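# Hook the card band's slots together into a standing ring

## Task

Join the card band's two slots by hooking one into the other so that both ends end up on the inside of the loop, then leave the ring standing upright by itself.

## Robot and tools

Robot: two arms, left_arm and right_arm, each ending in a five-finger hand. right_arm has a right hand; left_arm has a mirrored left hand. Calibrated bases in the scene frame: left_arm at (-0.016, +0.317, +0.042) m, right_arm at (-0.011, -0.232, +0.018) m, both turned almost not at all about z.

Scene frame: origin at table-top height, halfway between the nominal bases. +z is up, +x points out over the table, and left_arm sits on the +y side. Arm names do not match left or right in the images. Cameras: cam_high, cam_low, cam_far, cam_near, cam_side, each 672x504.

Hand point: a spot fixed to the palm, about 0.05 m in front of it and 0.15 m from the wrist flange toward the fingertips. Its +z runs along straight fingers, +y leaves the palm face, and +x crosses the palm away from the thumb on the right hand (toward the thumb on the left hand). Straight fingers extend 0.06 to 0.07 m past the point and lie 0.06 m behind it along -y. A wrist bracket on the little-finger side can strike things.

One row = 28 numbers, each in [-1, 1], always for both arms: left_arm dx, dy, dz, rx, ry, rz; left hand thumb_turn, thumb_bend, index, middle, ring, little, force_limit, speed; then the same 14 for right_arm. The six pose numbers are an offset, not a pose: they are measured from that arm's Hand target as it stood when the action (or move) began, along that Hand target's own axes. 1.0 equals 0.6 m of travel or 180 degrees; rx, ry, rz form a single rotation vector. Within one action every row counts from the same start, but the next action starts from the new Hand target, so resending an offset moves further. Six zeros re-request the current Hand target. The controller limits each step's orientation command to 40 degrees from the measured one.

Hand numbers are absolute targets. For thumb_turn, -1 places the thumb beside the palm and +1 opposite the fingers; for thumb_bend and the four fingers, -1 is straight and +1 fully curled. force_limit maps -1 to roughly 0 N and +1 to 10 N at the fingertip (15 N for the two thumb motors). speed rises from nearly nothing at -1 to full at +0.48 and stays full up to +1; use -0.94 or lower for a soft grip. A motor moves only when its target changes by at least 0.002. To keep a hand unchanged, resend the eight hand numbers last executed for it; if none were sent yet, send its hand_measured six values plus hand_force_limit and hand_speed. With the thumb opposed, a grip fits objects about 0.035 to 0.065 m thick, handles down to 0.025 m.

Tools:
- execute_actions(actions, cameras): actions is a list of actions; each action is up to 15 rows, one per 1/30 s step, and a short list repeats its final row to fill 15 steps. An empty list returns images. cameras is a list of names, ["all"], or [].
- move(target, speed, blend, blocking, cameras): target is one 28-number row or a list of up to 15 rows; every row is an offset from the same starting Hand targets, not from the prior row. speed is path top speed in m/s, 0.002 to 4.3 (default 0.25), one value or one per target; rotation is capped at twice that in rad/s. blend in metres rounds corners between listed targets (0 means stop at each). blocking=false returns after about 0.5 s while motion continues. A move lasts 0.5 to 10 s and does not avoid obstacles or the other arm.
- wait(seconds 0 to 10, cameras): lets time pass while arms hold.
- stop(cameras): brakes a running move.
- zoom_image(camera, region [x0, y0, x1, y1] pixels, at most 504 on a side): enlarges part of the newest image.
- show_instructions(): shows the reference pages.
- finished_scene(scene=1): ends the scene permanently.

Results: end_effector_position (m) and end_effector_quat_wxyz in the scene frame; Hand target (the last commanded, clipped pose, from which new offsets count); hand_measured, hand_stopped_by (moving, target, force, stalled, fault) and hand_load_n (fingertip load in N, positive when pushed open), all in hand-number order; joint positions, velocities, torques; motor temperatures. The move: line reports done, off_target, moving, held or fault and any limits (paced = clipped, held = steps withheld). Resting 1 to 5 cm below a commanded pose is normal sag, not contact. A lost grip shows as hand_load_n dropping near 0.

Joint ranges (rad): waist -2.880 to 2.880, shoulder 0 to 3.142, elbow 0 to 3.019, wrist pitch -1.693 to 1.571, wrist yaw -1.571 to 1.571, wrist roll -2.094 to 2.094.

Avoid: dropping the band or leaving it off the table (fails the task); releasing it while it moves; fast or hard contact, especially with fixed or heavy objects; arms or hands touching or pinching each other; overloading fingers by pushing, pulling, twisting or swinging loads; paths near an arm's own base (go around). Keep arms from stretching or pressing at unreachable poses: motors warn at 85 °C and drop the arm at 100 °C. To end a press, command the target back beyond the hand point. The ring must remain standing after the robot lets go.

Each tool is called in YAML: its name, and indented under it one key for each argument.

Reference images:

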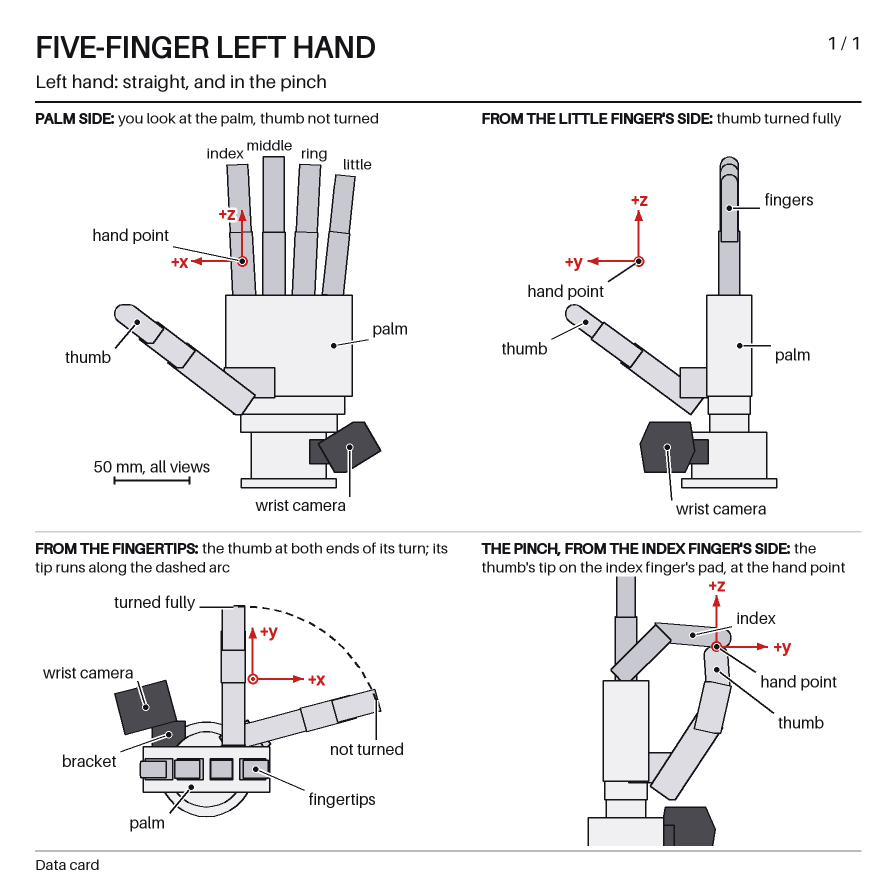

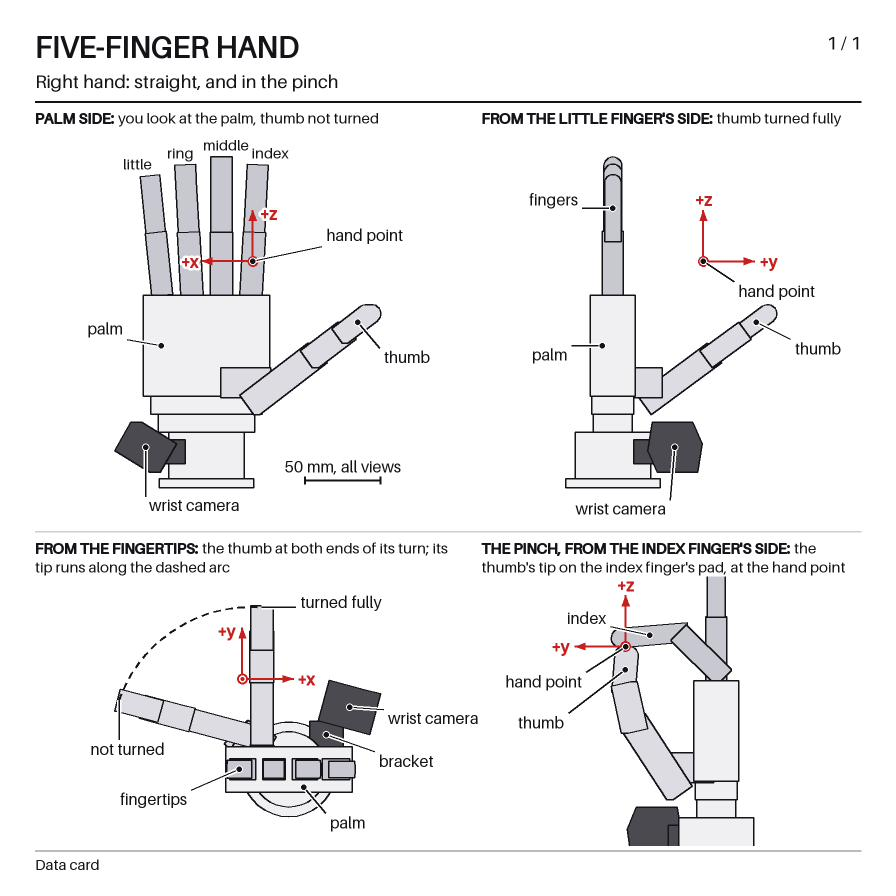

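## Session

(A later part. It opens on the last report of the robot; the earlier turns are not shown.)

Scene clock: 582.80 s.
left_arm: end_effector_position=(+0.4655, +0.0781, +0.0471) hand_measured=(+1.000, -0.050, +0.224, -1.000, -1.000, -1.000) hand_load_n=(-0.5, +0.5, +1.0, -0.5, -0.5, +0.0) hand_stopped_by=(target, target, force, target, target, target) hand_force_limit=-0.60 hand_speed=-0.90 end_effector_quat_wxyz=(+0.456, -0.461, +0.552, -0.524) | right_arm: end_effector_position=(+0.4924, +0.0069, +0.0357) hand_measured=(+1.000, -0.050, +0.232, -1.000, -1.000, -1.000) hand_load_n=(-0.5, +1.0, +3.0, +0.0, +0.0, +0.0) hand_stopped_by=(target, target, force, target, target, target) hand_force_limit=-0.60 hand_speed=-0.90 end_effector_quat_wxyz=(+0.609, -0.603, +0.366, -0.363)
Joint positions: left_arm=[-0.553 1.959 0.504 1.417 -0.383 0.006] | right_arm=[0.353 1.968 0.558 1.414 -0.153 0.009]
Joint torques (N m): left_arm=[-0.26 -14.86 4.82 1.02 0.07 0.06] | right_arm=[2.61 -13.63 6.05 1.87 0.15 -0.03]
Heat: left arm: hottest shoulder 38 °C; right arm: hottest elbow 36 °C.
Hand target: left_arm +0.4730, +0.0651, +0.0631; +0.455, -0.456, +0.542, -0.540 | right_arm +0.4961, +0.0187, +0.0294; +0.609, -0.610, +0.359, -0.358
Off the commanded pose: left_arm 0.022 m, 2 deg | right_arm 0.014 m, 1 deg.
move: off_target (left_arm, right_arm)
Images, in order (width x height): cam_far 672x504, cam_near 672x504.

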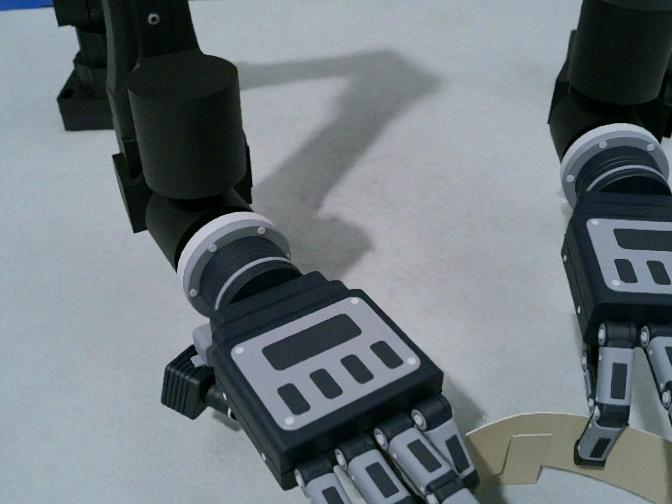

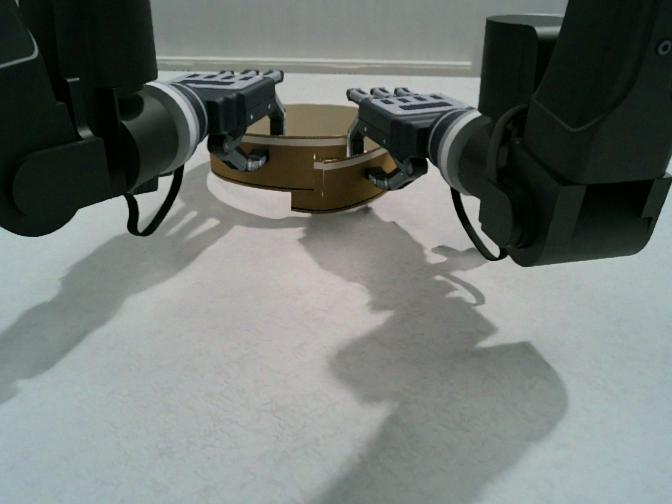

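move:
  target:
    - [0,0.012,0,0,0,0,1,-0.05,0.37,-1,-1,-1,-0.6,-0.9,0,0.006,0,0,0,0,1,-0.05,0.36,-1,-1,-1,-0.6,-0.9]
    - [0,0.012,0,0,0,0,1,-0.3,-0.1,-1,-1,-1,-0.6,-0.6,0,0.006,0,0,0,0,1,-0.05,0.36,-1,-1,-1,-0.6,-0.9]
  speed: 0.03
  cameras: ["cam_near","cam_far"]

zoom_image:
  camera: "cam_near"
  region: [190, 90, 410, 240]

zoom_image:
  camera: "cam_far"
  region: [420, 350, 620, 500]

Scene clock: 607.53 s.
left_arm: end_effector_position=(+0.4667, +0.0753, +0.0487) hand_measured=(+1.000, -0.300, -0.100, -1.000, -1.000, -1.000) hand_load_n=(+0.0, +0.0, +0.0, +0.0, +0.0, -0.5) hand_stopped_by=(target, target, target, target, target, target) hand_force_limit=-0.60 hand_speed=-0.60 end_effector_quat_wxyz=(+0.455, -0.460, +0.551, -0.526) | right_arm: end_effector_position=(+0.4923, +0.0086, +0.0331) hand_measured=(+1.000, -0.050, +0.232, -1.000, -1.000, -1.000) hand_load_n=(-0.5, +0.5, +3.5, +0.0, +0.0, +0.0) hand_stopped_by=(target, target, force, target, target, target) hand_force_limit=-0.60 hand_speed=-0.90 end_effector_quat_wxyz=(+0.608, -0.605, +0.366, -0.361)
Joint positions: left_arm=[-0.557 1.959 0.509 1.416 -0.383 0.006] | right_arm=[0.356 1.974 0.561 1.414 -0.153 0.009]
Joint torques (N m): left_arm=[-0.15 -12.34 4.77 1.98 0.08 0.06] | right_arm=[2.37 -13.1 5.86 2.41 0.1 -0.02]
Heat: left arm: hottest shoulder 39 °C; right arm: hottest elbow 36 °C.
Hand target: left_arm +0.4731, +0.0651, +0.0560; +0.455, -0.456, +0.541, -0.540 | right_arm +0.4961, +0.0187, +0.0258; +0.609, -0.610, +0.359, -0.358
Off the commanded pose: left_arm 0.014 m, 2 deg | right_arm 0.013 m, 1 deg.
move: off_target (left_arm, right_arm); target 2's new numbers were sent with left_arm's hand 0.014 m and 2 deg from that target
Images, in order (width x height): cam_far 672x504, cam_near 672x504.

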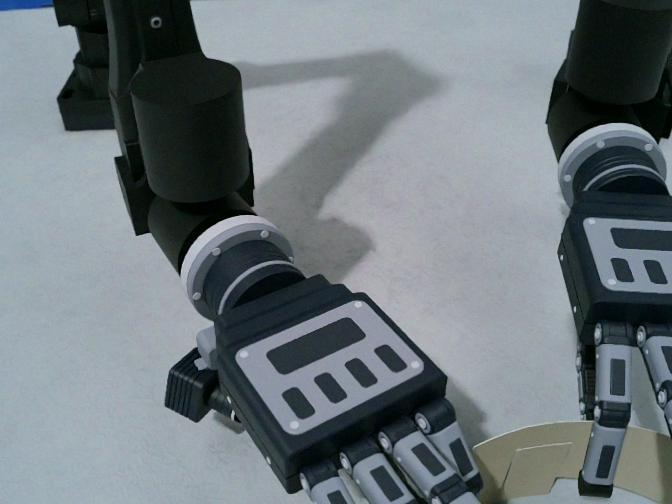

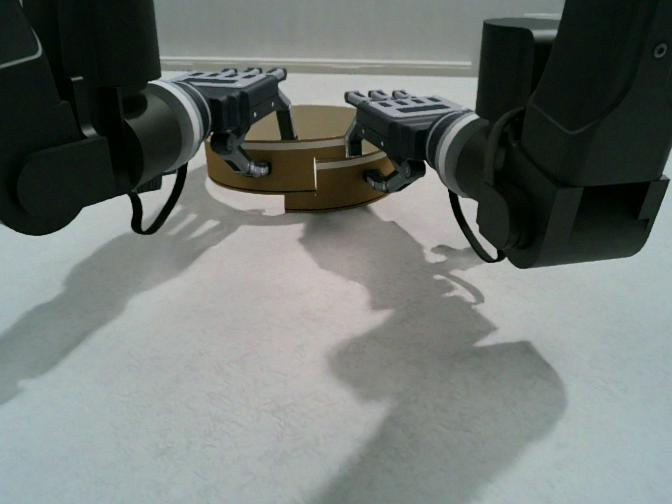

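Scaled by 2.291 from the camera's 672x504 image, which has a finer 960x720 frame.

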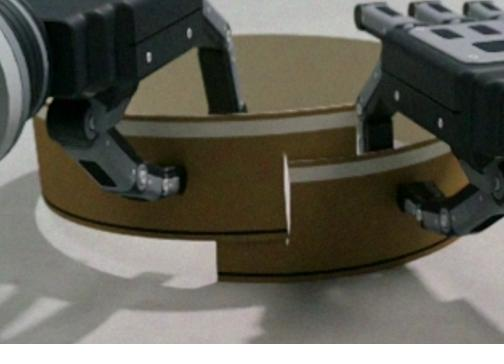

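Scaled by 2.520 from the camera's 672x504 image, which has a finer 960x720 frame.

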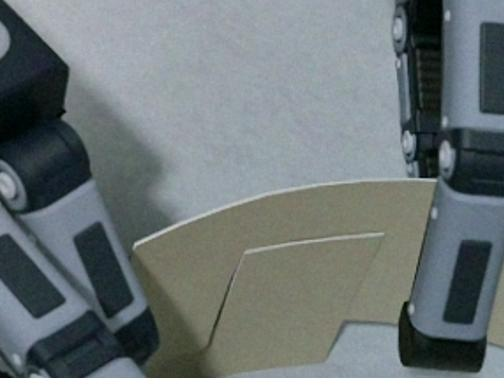

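move:
  target:
    - [0,0,0,0,0,0,1,-0.05,-0.1,-1,-1,-1,-0.6,-0.7,0,0,0,0,0,0,1,-0.05,0.36,-1,-1,-1,-0.6,-0.9]
    - [0,0,0,0,0,0,1,-0.05,0.37,-1,-1,-1,-0.6,-0.9,0,0,0,0,0,0,1,-0.05,0.36,-1,-1,-1,-0.6,-0.9]
  speed: 0.03
  cameras: ["cam_near","cam_far"]

zoom_image:
  camera: "cam_near"
  region: [240, 110, 390, 230]

zoom_image:
  camera: "cam_far"
  region: [440, 380, 600, 500]

Scene clock: 623.73 s.
left_arm: end_effector_position=(+0.4667, +0.0753, +0.0487) hand_measured=(+1.000, -0.050, +0.224, -1.000, -1.000, -1.000) hand_load_n=(+0.0, +0.5, +2.0, +0.0, +0.0, +0.0) hand_stopped_by=(target, target, force, target, target, target) hand_force_limit=-0.60 hand_speed=-0.90 end_effector_quat_wxyz=(+0.455, -0.460, +0.551, -0.526) | right_arm: end_effector_position=(+0.4921, +0.0090, +0.0331) hand_measured=(+1.000, -0.050, +0.232, -1.000, -1.000, -1.000) hand_load_n=(-0.5, +0.5, +3.5, +0.0, +0.0, -0.5) hand_stopped_by=(target, target, force, target, target, target) hand_force_limit=-0.60 hand_speed=-0.90 end_effector_quat_wxyz=(+0.609, -0.605, +0.366, -0.361)
Joint positions: left_arm=[-0.557 1.959 0.509 1.416 -0.383 0.006] | right_arm=[0.357 1.974 0.561 1.414 -0.153 0.009]
Joint torques (N m): left_arm=[-0.15 -12.28 4.81 1.98 0.08 0.06] | right_arm=[2.08 -12.86 5.89 2.45 0.11 -0.04]
Heat: left arm: hottest shoulder 39 °C; right arm: hottest elbow 36 °C.
Hand target: left_arm +0.4731, +0.0651, +0.0560; +0.455, -0.456, +0.541, -0.540 | right_arm +0.4960, +0.0187, +0.0258; +0.609, -0.610, +0.359, -0.358
Off the commanded pose: left_arm 0.014 m, 2 deg | right_arm 0.013 m, 1 deg.
move: off_target (left_arm, right_arm); target 2's new numbers were sent with left_arm's hand 0.014 m and 2 deg from that target
Images, in order (width x height): cam_far 672x504, cam_near 672x504.

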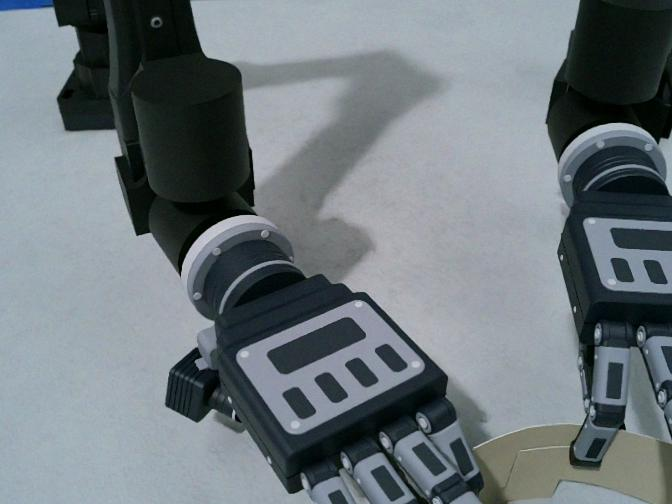

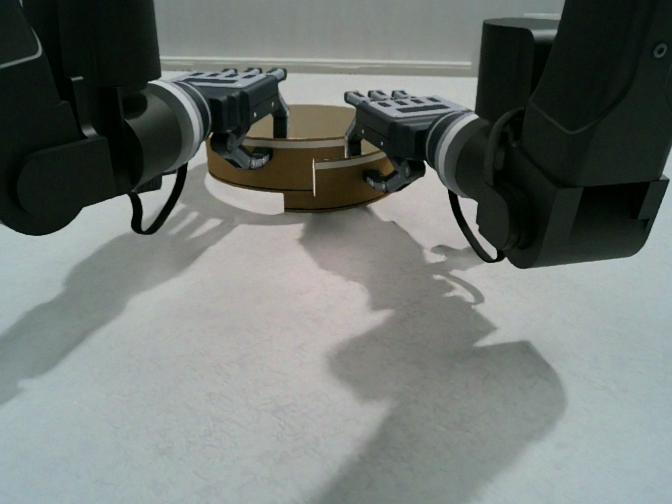

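Scaled by 3.360 from the camera's 672x504 image, which has a finer 960x720 frame.

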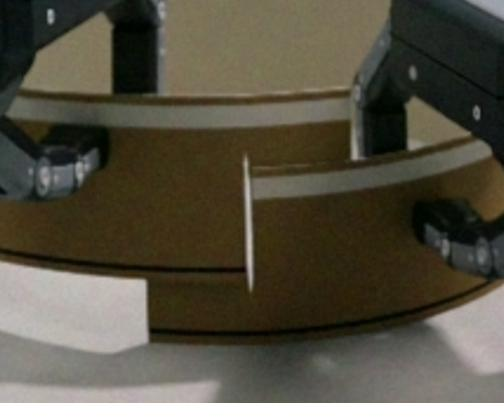

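Scaled by 3.150 from the camera's 672x504 image, which has a finer 960x720 frame.

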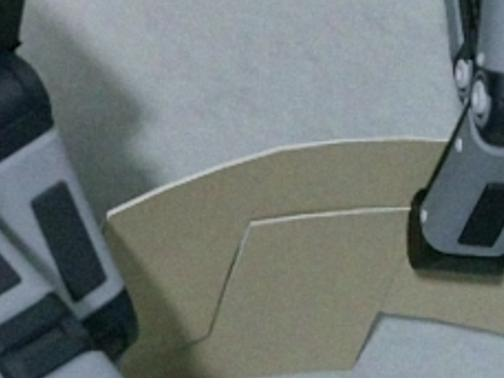

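move:
  target: [0,0.0167,0,0,0,0,1,-0.05,0.37,-1,-1,-1,-0.6,-0.9,0,0,0,0,0,0,1,-0.05,0.36,-1,-1,-1,-0.6,-0.9]
  speed: 0.03
  cameras: ["cam_near","cam_far"]

zoom_image:
  camera: "cam_near"
  region: [240, 110, 390, 230]

zoom_image:
  camera: "cam_far"
  region: [440, 380, 600, 500]

Scene clock: 638.67 s.
left_arm: end_effector_position=(+0.4695, +0.0736, +0.0465) hand_measured=(+1.000, -0.050, +0.224, -1.000, -1.000, -1.000) hand_load_n=(+0.0, +0.5, +2.0, +0.0, +0.0, +0.0) hand_stopped_by=(target, target, force, target, target, target) hand_force_limit=-0.60 hand_speed=-0.90 end_effector_quat_wxyz=(+0.457, -0.458, +0.546, -0.532) | right_arm: end_effector_position=(+0.4921, +0.0090, +0.0331) hand_measured=(+1.000, -0.050, +0.232, -1.000, -1.000, -1.000) hand_load_n=(-0.5, +1.0, +3.5, +0.5, +0.0, +0.0) hand_stopped_by=(target, target, force, target, target, target) hand_force_limit=-0.60 hand_speed=-0.90 end_effector_quat_wxyz=(+0.609, -0.605, +0.366, -0.361)
Joint positions: left_arm=[-0.557 1.987 0.519 1.452 -0.383 0.006] | right_arm=[0.357 1.974 0.561 1.414 -0.153 0.009]
Joint torques (N m): left_arm=[-0.09 -11.34 4.36 1.89 0.09 0.06] | right_arm=[2.55 -12.98 5.89 2.52 0.11 -0.03]
Heat: left arm: hottest shoulder 38 °C; right arm: hottest elbow 36 °C.
Hand target: left_arm +0.4731, +0.0651, +0.0460; +0.455, -0.456, +0.541, -0.541 | right_arm +0.4960, +0.0187, +0.0258; +0.609, -0.610, +0.359, -0.358
Off the commanded pose: left_arm 0.009 m, 1 deg | right_arm 0.013 m, 1 deg.
move: off_target (right_arm)
Images, in order (width x height): cam_far 672x504, cam_near 672x504.

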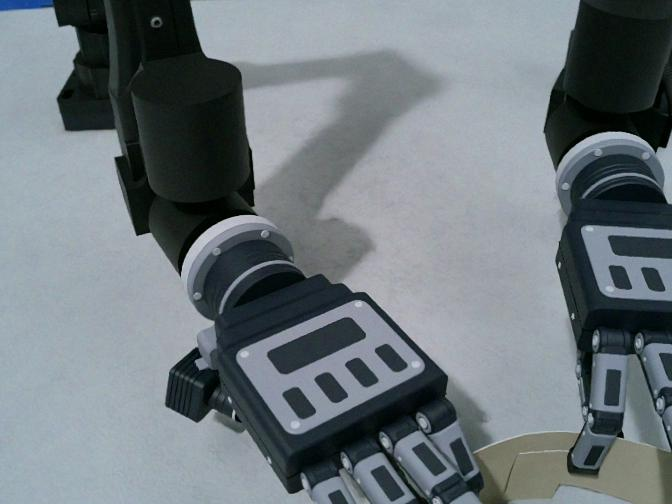

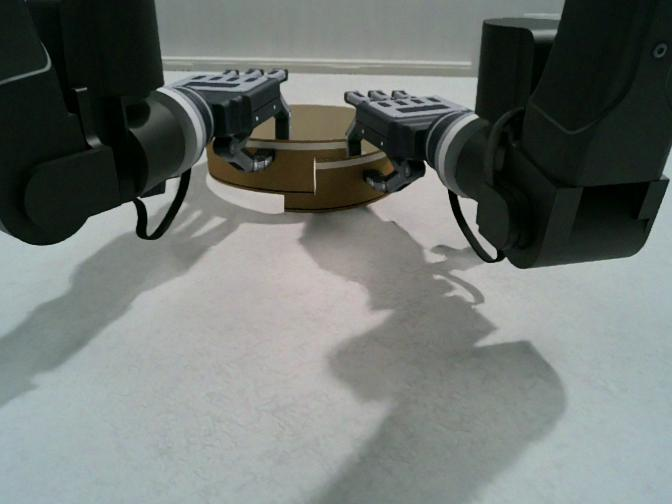

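Scaled by 3.360 from the camera's 672x504 image, which has a finer 960x720 frame.

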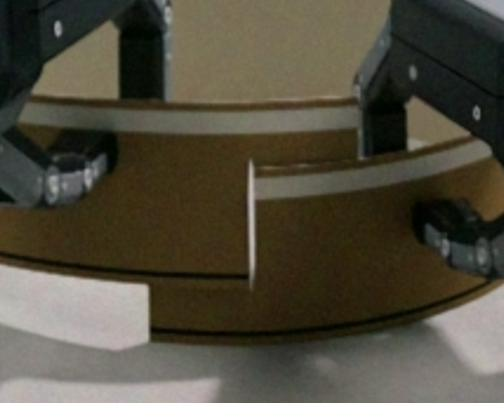

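Scaled by 3.150 from the camera's 672x504 image, which has a finer 960x720 frame.

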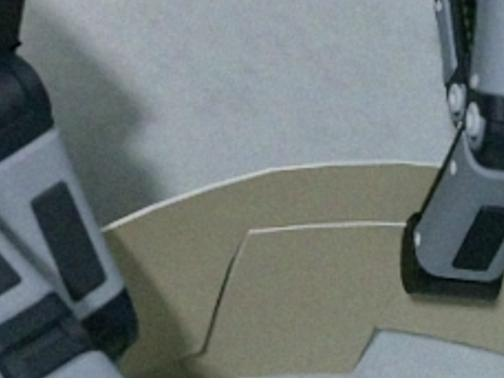

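move:
  target: [0,0.0167,0,0,0,0,1,-0.05,0.37,-1,-1,-1,-0.6,-0.9,0,0,0,0,0,0,1,-0.05,0.36,-1,-1,-1,-0.6,-0.9]
  speed: 0.03
  cameras: ["cam_near","cam_far"]

zoom_image:
  camera: "cam_near"
  region: [240, 110, 390, 230]

zoom_image:
  camera: "cam_far"
  region: [440, 380, 600, 500]

Scene clock: 644.67 s.
left_arm: end_effector_position=(+0.4701, +0.0732, +0.0371) hand_measured=(+1.000, -0.050, +0.224, -1.000, -1.000, -1.000) hand_load_n=(+0.0, +0.0, +2.0, +0.0, +0.0, +0.0) hand_stopped_by=(target, target, force, target, target, target) hand_force_limit=-0.60 hand_speed=-0.90 end_effector_quat_wxyz=(+0.458, -0.458, +0.545, -0.533) | right_arm: end_effector_position=(+0.4921, +0.0090, +0.0331) hand_measured=(+1.000, -0.050, +0.232, -1.000, -1.000, -1.000) hand_load_n=(-0.5, +1.0, +3.5, +0.0, +0.0, +0.0) hand_stopped_by=(target, target, force, target, target, target) hand_force_limit=-0.60 hand_speed=-0.90 end_effector_quat_wxyz=(+0.609, -0.605, +0.366, -0.361)
Joint positions: left_arm=[-0.557 2.027 0.527 1.484 -0.383 0.006] | right_arm=[0.357 1.974 0.561 1.414 -0.153 0.009]
Joint torques (N m): left_arm=[-0.09 -11.81 4.07 1.87 0.09 0.06] | right_arm=[2.49 -13.22 5.86 2.33 0.11 -0.03]
Heat: left arm: hottest shoulder 38 °C; right arm: hottest elbow 36 °C.
Hand target: left_arm +0.4731, +0.0651, +0.0359; +0.455, -0.456, +0.541, -0.540 | right_arm +0.4960, +0.0187, +0.0258; +0.609, -0.610, +0.359, -0.358
Off the commanded pose: left_arm 0.009 m, 1 deg | right_arm 0.013 m, 1 deg.
move: off_target (right_arm)
Images, in order (width x height): cam_far 672x504, cam_near 672x504.

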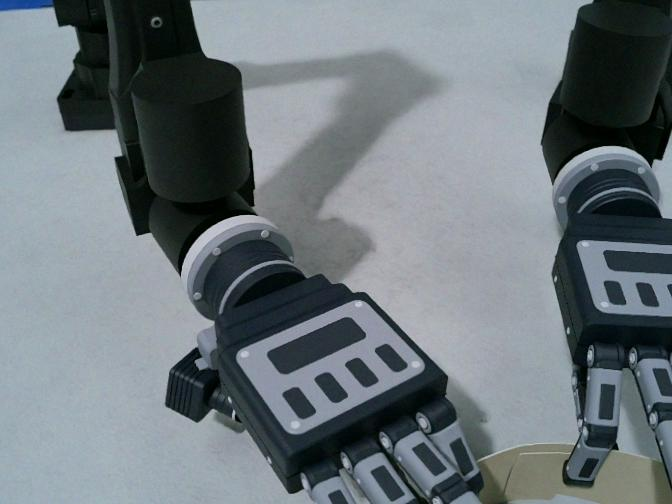

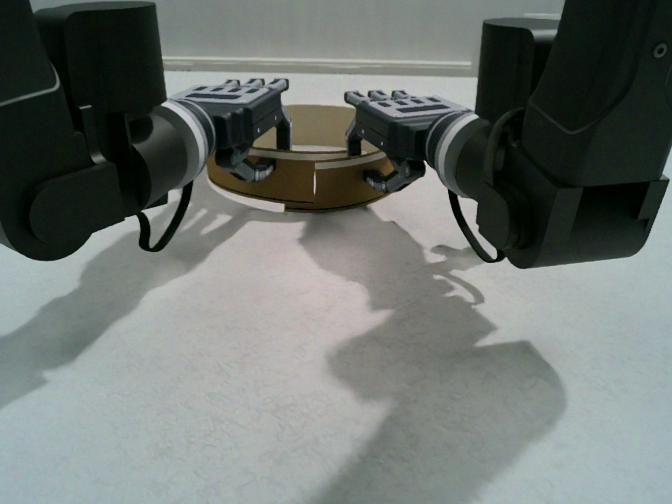

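Scaled by 3.360 from the camera's 672x504 image, which has a finer 960x720 frame.

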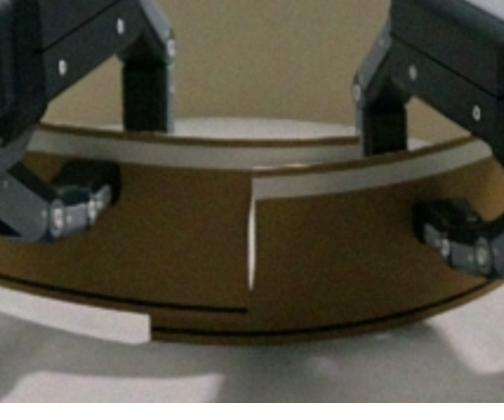

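Scaled by 3.150 from the camera's 672x504 image, which has a finer 960x720 frame.

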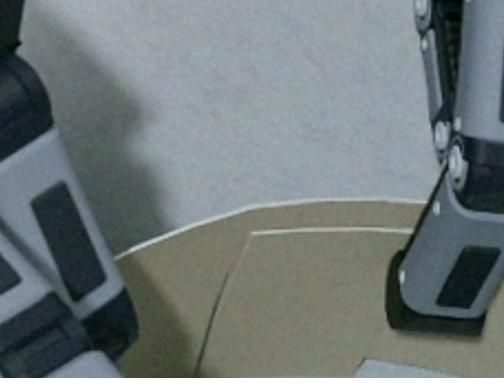

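move:
  target: [0,0.0133,0,0,0,0,1,-0.05,0.37,-1,-1,-1,-0.6,-0.9,0,0,0,0,0,0,1,-0.05,0.36,-1,-1,-1,-0.6,-0.9]
  speed: 0.03
  cameras: ["cam_near","cam_far"]

zoom_image:
  camera: "cam_near"
  region: [240, 110, 390, 230]

zoom_image:
  camera: "cam_far"
  region: [440, 380, 600, 500]

Scene clock: 653.97 s.
left_arm: end_effector_position=(+0.4705, +0.0730, +0.0302) hand_measured=(+1.000, -0.050, +0.224, -1.000, -1.000, -1.000) hand_load_n=(-0.5, -0.5, +1.5, +0.0, +0.0, +0.0) hand_stopped_by=(target, target, force, target, target, target) hand_force_limit=-0.60 hand_speed=-0.90 end_effector_quat_wxyz=(+0.458, -0.458, +0.544, -0.533) | right_arm: end_effector_position=(+0.4921, +0.0090, +0.0331) hand_measured=(+1.000, -0.050, +0.232, -1.000, -1.000, -1.000) hand_load_n=(-0.5, +0.5, +3.5, +0.0, +0.0, +0.0) hand_stopped_by=(target, target, force, target, target, target) hand_force_limit=-0.60 hand_speed=-0.90 end_effector_quat_wxyz=(+0.609, -0.605, +0.366, -0.361)
Joint positions: left_arm=[-0.557 2.057 0.534 1.51 -0.383 0.006] | right_arm=[0.357 1.974 0.561 1.414 -0.153 0.009]
Joint torques (N m): left_arm=[-0.03 -11.58 3.85 1.91 0.09 0.06] | right_arm=[2.26 -12.98 5.89 2.4 0.1 -0.03]
Heat: left arm: hottest shoulder 38 °C; right arm: hottest elbow 36 °C.
Hand target: left_arm +0.4731, +0.0651, +0.0280; +0.455, -0.456, +0.541, -0.541 | right_arm +0.4960, +0.0187, +0.0258; +0.609, -0.610, +0.359, -0.358
Off the commanded pose: left_arm 0.009 m, 1 deg | right_arm 0.013 m, 1 deg.
move: off_target (right_arm)
Images, in order (width x height): cam_far 672x504, cam_near 672x504.

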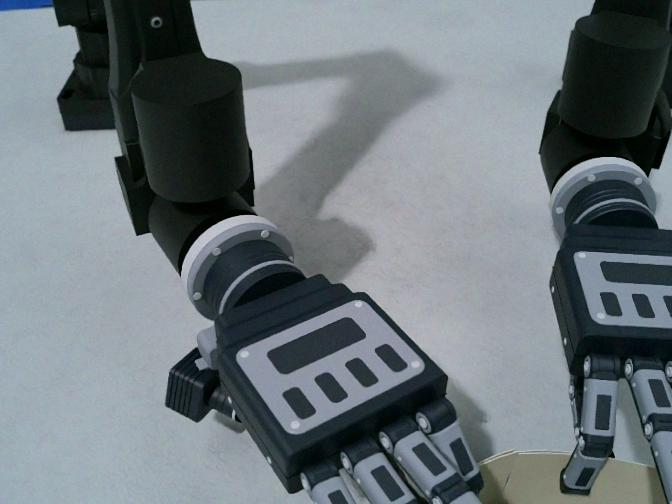

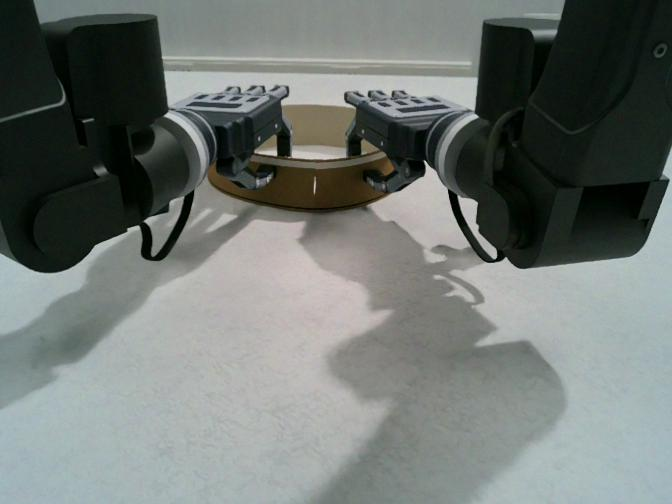

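Scaled by 3.360 from the camera's 672x504 image, which has a finer 960x720 frame.

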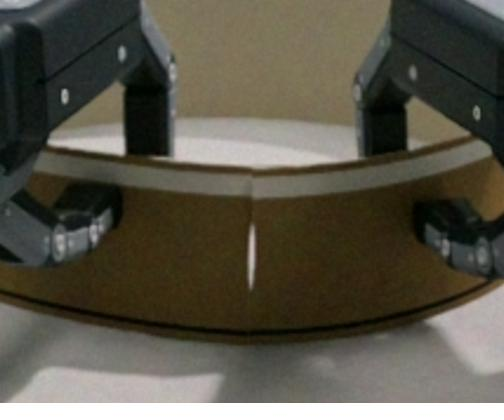

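Scaled by 3.150 from the camera's 672x504 image, which has a finer 960x720 frame.

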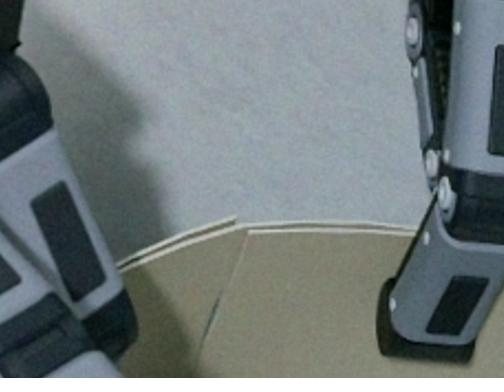

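move:
  target: [0,0.006,0,0,0,0,1,-0.05,0.37,-1,-1,-1,-0.6,-0.9,0,0.006,0,0,0,0,1,-0.05,0.36,-1,-1,-1,-0.6,-0.9]
  speed: 0.03
  cameras: ["cam_near","cam_low","cam_side"]

zoom_image:
  camera: "cam_near"
  region: [190, 110, 410, 250]

zoom_image:
  camera: "cam_low"
  region: [360, 230, 510, 330]

Scene clock: 663.17 s.
left_arm: end_effector_position=(+0.4716, +0.0724, +0.0297) hand_measured=(+1.000, -0.050, +0.224, -1.000, -1.000, -1.000) hand_load_n=(-0.5, -1.0, +1.5, +0.0, +0.0, +0.0) hand_stopped_by=(target, target, force, target, target, target) hand_force_limit=-0.60 hand_speed=-0.90 end_effector_quat_wxyz=(+0.459, -0.457, +0.542, -0.536) | right_arm: end_effector_position=(+0.4936, +0.0095, +0.0325) hand_measured=(+1.000, -0.050, +0.232, -1.000, -1.000, -1.000) hand_load_n=(+0.0, +0.5, +3.0, -0.5, +0.0, +0.0) hand_stopped_by=(target, target, force, target, target, target) hand_force_limit=-0.60 hand_speed=-0.90 end_effector_quat_wxyz=(+0.609, -0.604, +0.365, -0.361)
Joint positions: left_arm=[-0.557 2.067 0.538 1.525 -0.383 0.006] | right_arm=[0.357 1.98 0.566 1.417 -0.153 0.009]
Joint torques (N m): left_arm=[-0.15 -11.58 3.74 1.72 0.11 0.07] | right_arm=[2.08 -12.45 5.63 2.63 0.09 -0.04]
Heat: left arm: hottest shoulder 38 °C; right arm: hottest elbow 36 °C.
Hand target: left_arm +0.4731, +0.0651, +0.0243; +0.455, -0.456, +0.541, -0.540 | right_arm +0.4960, +0.0187, +0.0221; +0.609, -0.610, +0.359, -0.358
Off the commanded pose: left_arm 0.009 m, 1 deg | right_arm 0.014 m, 1 deg.
move: off_target (right_arm)
Images, in order (width x height): cam_low 672x504, cam_near 672x504, cam_side 672x504.

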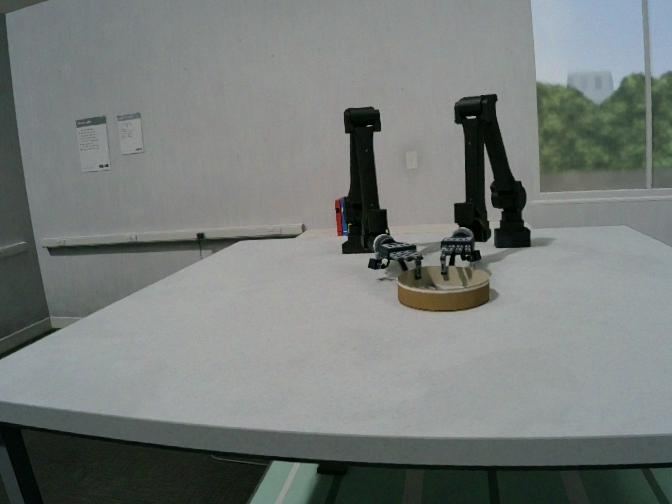

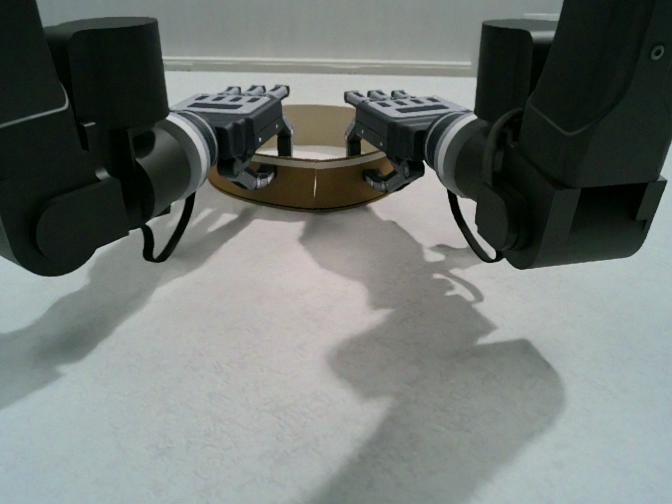

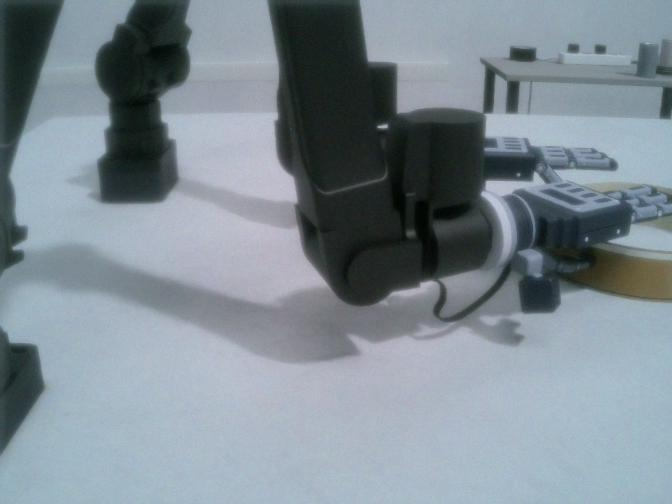

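Scaled by 2.291 from the camera's 672x504 image, which has a finer 960x720 frame.

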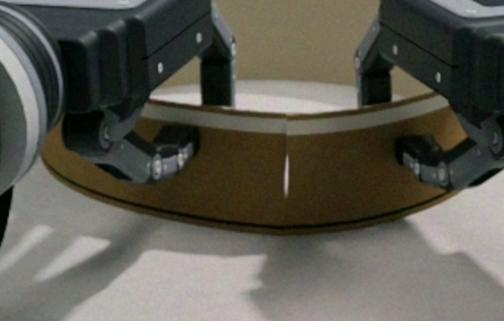

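Scaled by 3.360 from the camera's 672x504 image, which has a finer 960x720 frame.

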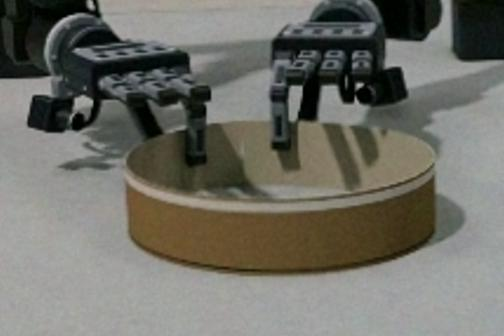

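move:
  target: [0,0,0,0,0,0,1,-0.25,-0.05,-1,-1,-1,-0.6,-0.75,0,0,0,0,0,0,1,-0.25,-0.05,-1,-1,-1,-0.6,-0.75]
  speed: 0.03
  cameras: ["cam_near","cam_low","cam_far"]

zoom_image:
  camera: "cam_near"
  region: [190, 110, 410, 250]

zoom_image:
  camera: "cam_low"
  region: [360, 230, 510, 330]

Scene clock: 673.13 s.
left_arm: end_effector_position=(+0.4702, +0.0730, +0.0244) hand_measured=(+1.000, -0.250, -0.050, -1.000, -1.000, -1.000) hand_load_n=(+0.0, +0.0, +0.0, +0.0, +0.0, +0.0) hand_stopped_by=(target, target, target, target, target, target) hand_force_limit=-0.60 hand_speed=-0.75 end_effector_quat_wxyz=(+0.458, -0.458, +0.545, -0.533) | right_arm: end_effector_position=(+0.4922, +0.0093, +0.0263) hand_measured=(+1.000, -0.250, -0.050, -1.000, -1.000, -1.000) hand_load_n=(+0.0, +0.0, +0.0, +0.0, +0.0, +0.0) hand_stopped_by=(target, target, target, target, target, target) hand_force_limit=-0.60 hand_speed=-0.75 end_effector_quat_wxyz=(+0.606, -0.607, +0.368, -0.359)
Joint positions: left_arm=[-0.557 2.078 0.538 1.525 -0.383 0.006] | right_arm=[0.358 1.992 0.566 1.418 -0.153 0.009]
Joint torques (N m): left_arm=[-0.15 -12.51 3.64 1.7 0.1 0.07] | right_arm=[2.43 -13.57 5.61 2.77 0.11 -0.04]
Heat: left arm: hottest shoulder 38 °C; right arm: hottest elbow 36 °C.
Hand target: left_arm +0.4730, +0.0650, +0.0244; +0.455, -0.456, +0.541, -0.541 | right_arm +0.4961, +0.0187, +0.0221; +0.609, -0.610, +0.359, -0.358
Off the commanded pose: left_arm 0.008 m, 1 deg | right_arm 0.011 m, 1 deg.
move: off_target (right_arm)
Images, in order (width x height): cam_low 672x504, cam_far 672x504, cam_near 672x504.

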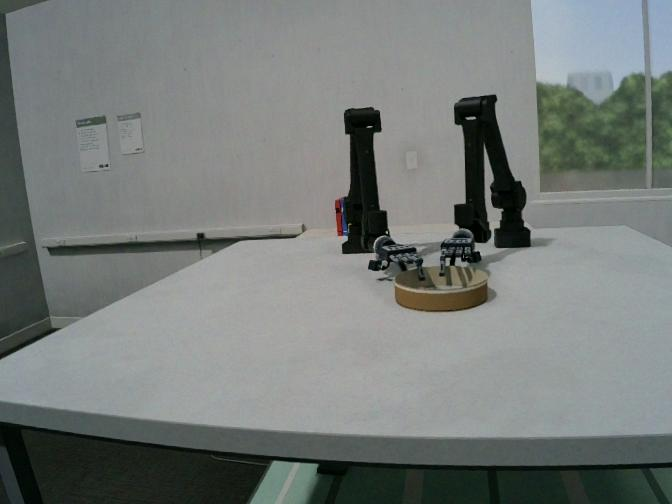

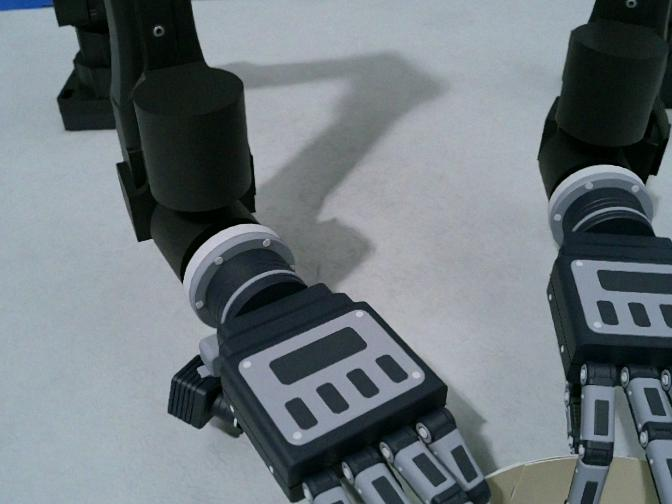

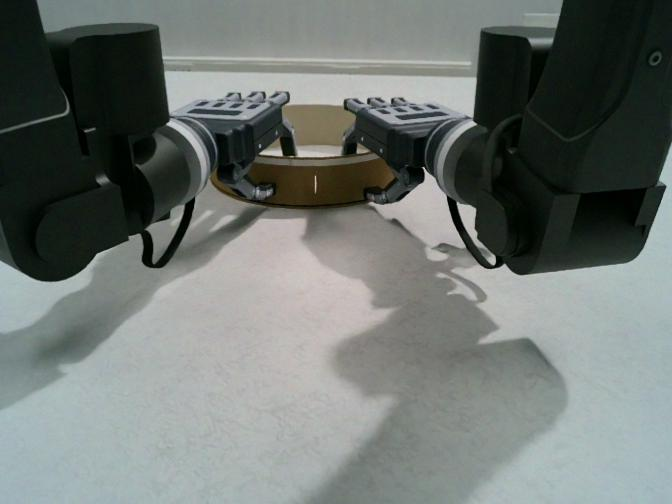

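Scaled by 2.291 from the camera's 672x504 image, which has a finer 960x720 frame.

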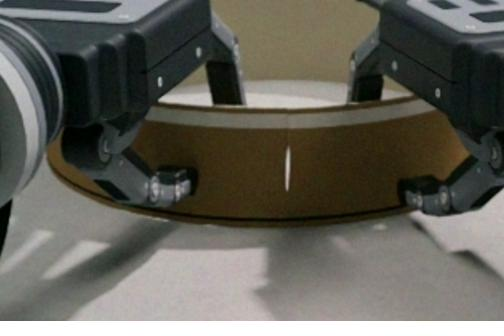

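Scaled by 3.360 from the camera's 672x504 image, which has a finer 960x720 frame.

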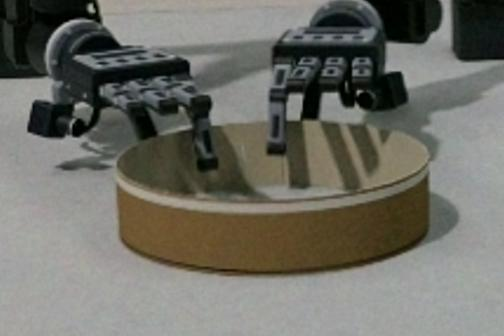

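move:
  target: [0,0,0,0,0,0,1,-0.35,-0.35,-1,-1,-1,-0.6,-0.6,0,0,0,0,0,0,1,-0.35,-0.35,-1,-1,-1,-0.6,-0.6]
  speed: 0.03
  cameras: ["cam_near","cam_low","cam_far"]

zoom_image:
  camera: "cam_near"
  region: [190, 110, 410, 250]

zoom_image:
  camera: "cam_low"
  region: [360, 230, 510, 330]

Scene clock: 681.10 s.
left_arm: end_effector_position=(+0.4702, +0.0730, +0.0244) hand_measured=(+1.000, -0.350, -0.350, -1.000, -1.000, -1.000) hand_load_n=(+0.0, +0.0, +0.0, +0.0, +0.0, +0.0) hand_stopped_by=(target, target, target, target, target, target) hand_force_limit=-0.60 hand_speed=-0.60 end_effector_quat_wxyz=(+0.458, -0.458, +0.545, -0.533) | right_arm: end_effector_position=(+0.4922, +0.0093, +0.0263) hand_measured=(+1.000, -0.350, -0.350, -1.000, -1.000, -1.000) hand_load_n=(+0.0, +0.0, +0.0, +0.0, +0.0, +0.0) hand_stopped_by=(target, target, target, target, target, target) hand_force_limit=-0.60 hand_speed=-0.60 end_effector_quat_wxyz=(+0.606, -0.607, +0.368, -0.359)
Joint positions: left_arm=[-0.557 2.078 0.538 1.525 -0.383 0.006] | right_arm=[0.358 1.992 0.566 1.418 -0.153 0.009]
Joint torques (N m): left_arm=[-0.15 -12.57 3.66 1.72 0.11 0.06] | right_arm=[2.32 -13.45 5.63 2.77 0.1 -0.04]
Heat: left arm: hottest shoulder 38 °C; right arm: hottest elbow 36 °C.
Hand target: left_arm +0.4730, +0.0650, +0.0244; +0.455, -0.456, +0.541, -0.541 | right_arm +0.4961, +0.0187, +0.0221; +0.609, -0.610, +0.359, -0.358
Off the commanded pose: left_arm 0.008 m, 1 deg | right_arm 0.011 m, 1 deg.
move: off_target (right_arm)
Images, in order (width x height): cam_low 672x504, cam_far 672x504, cam_near 672x504.

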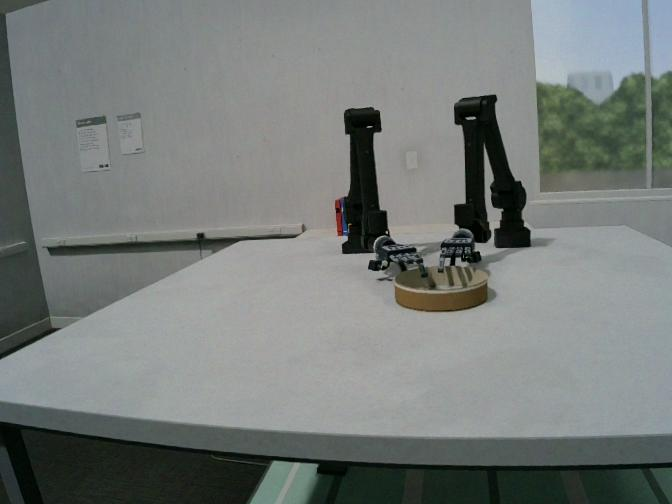

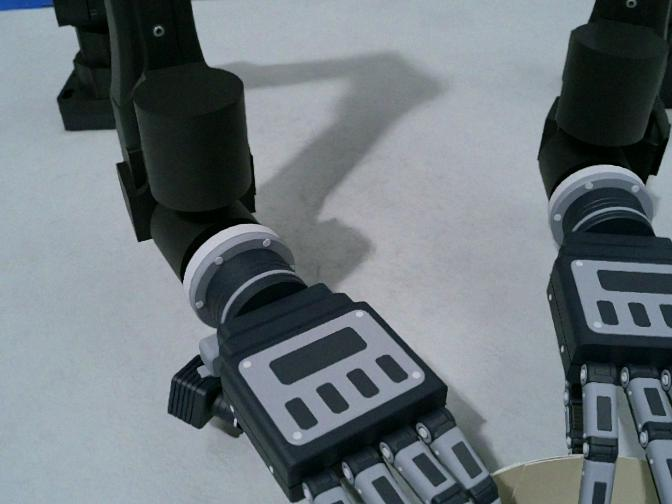

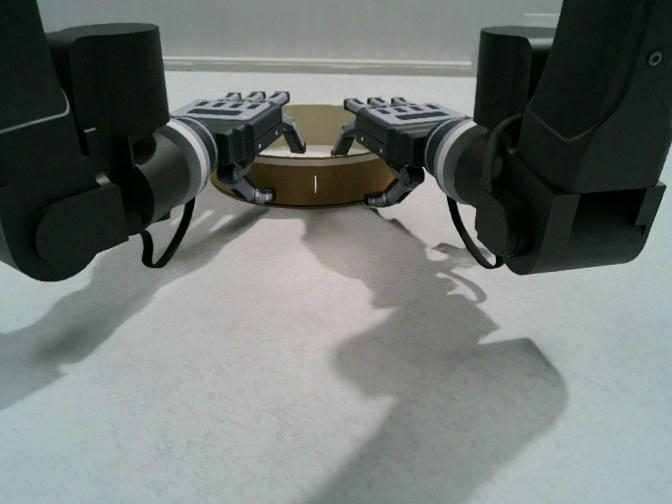

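Scaled by 2.291 from the camera's 672x504 image, which has a finer 960x720 frame.

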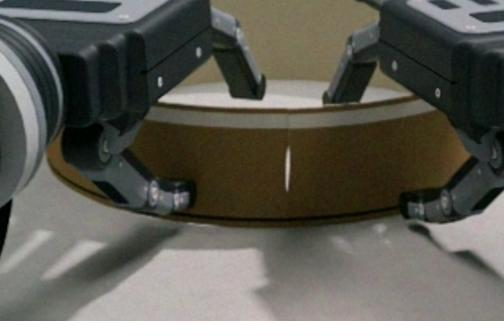

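Scaled by 3.360 from the camera's 672x504 image, which has a finer 960x720 frame.

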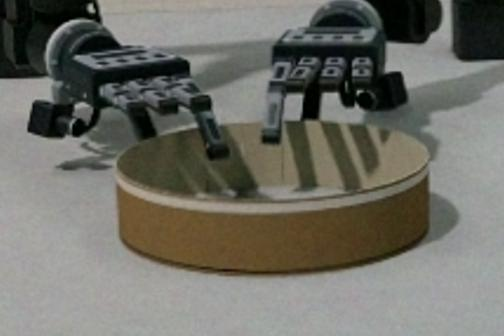

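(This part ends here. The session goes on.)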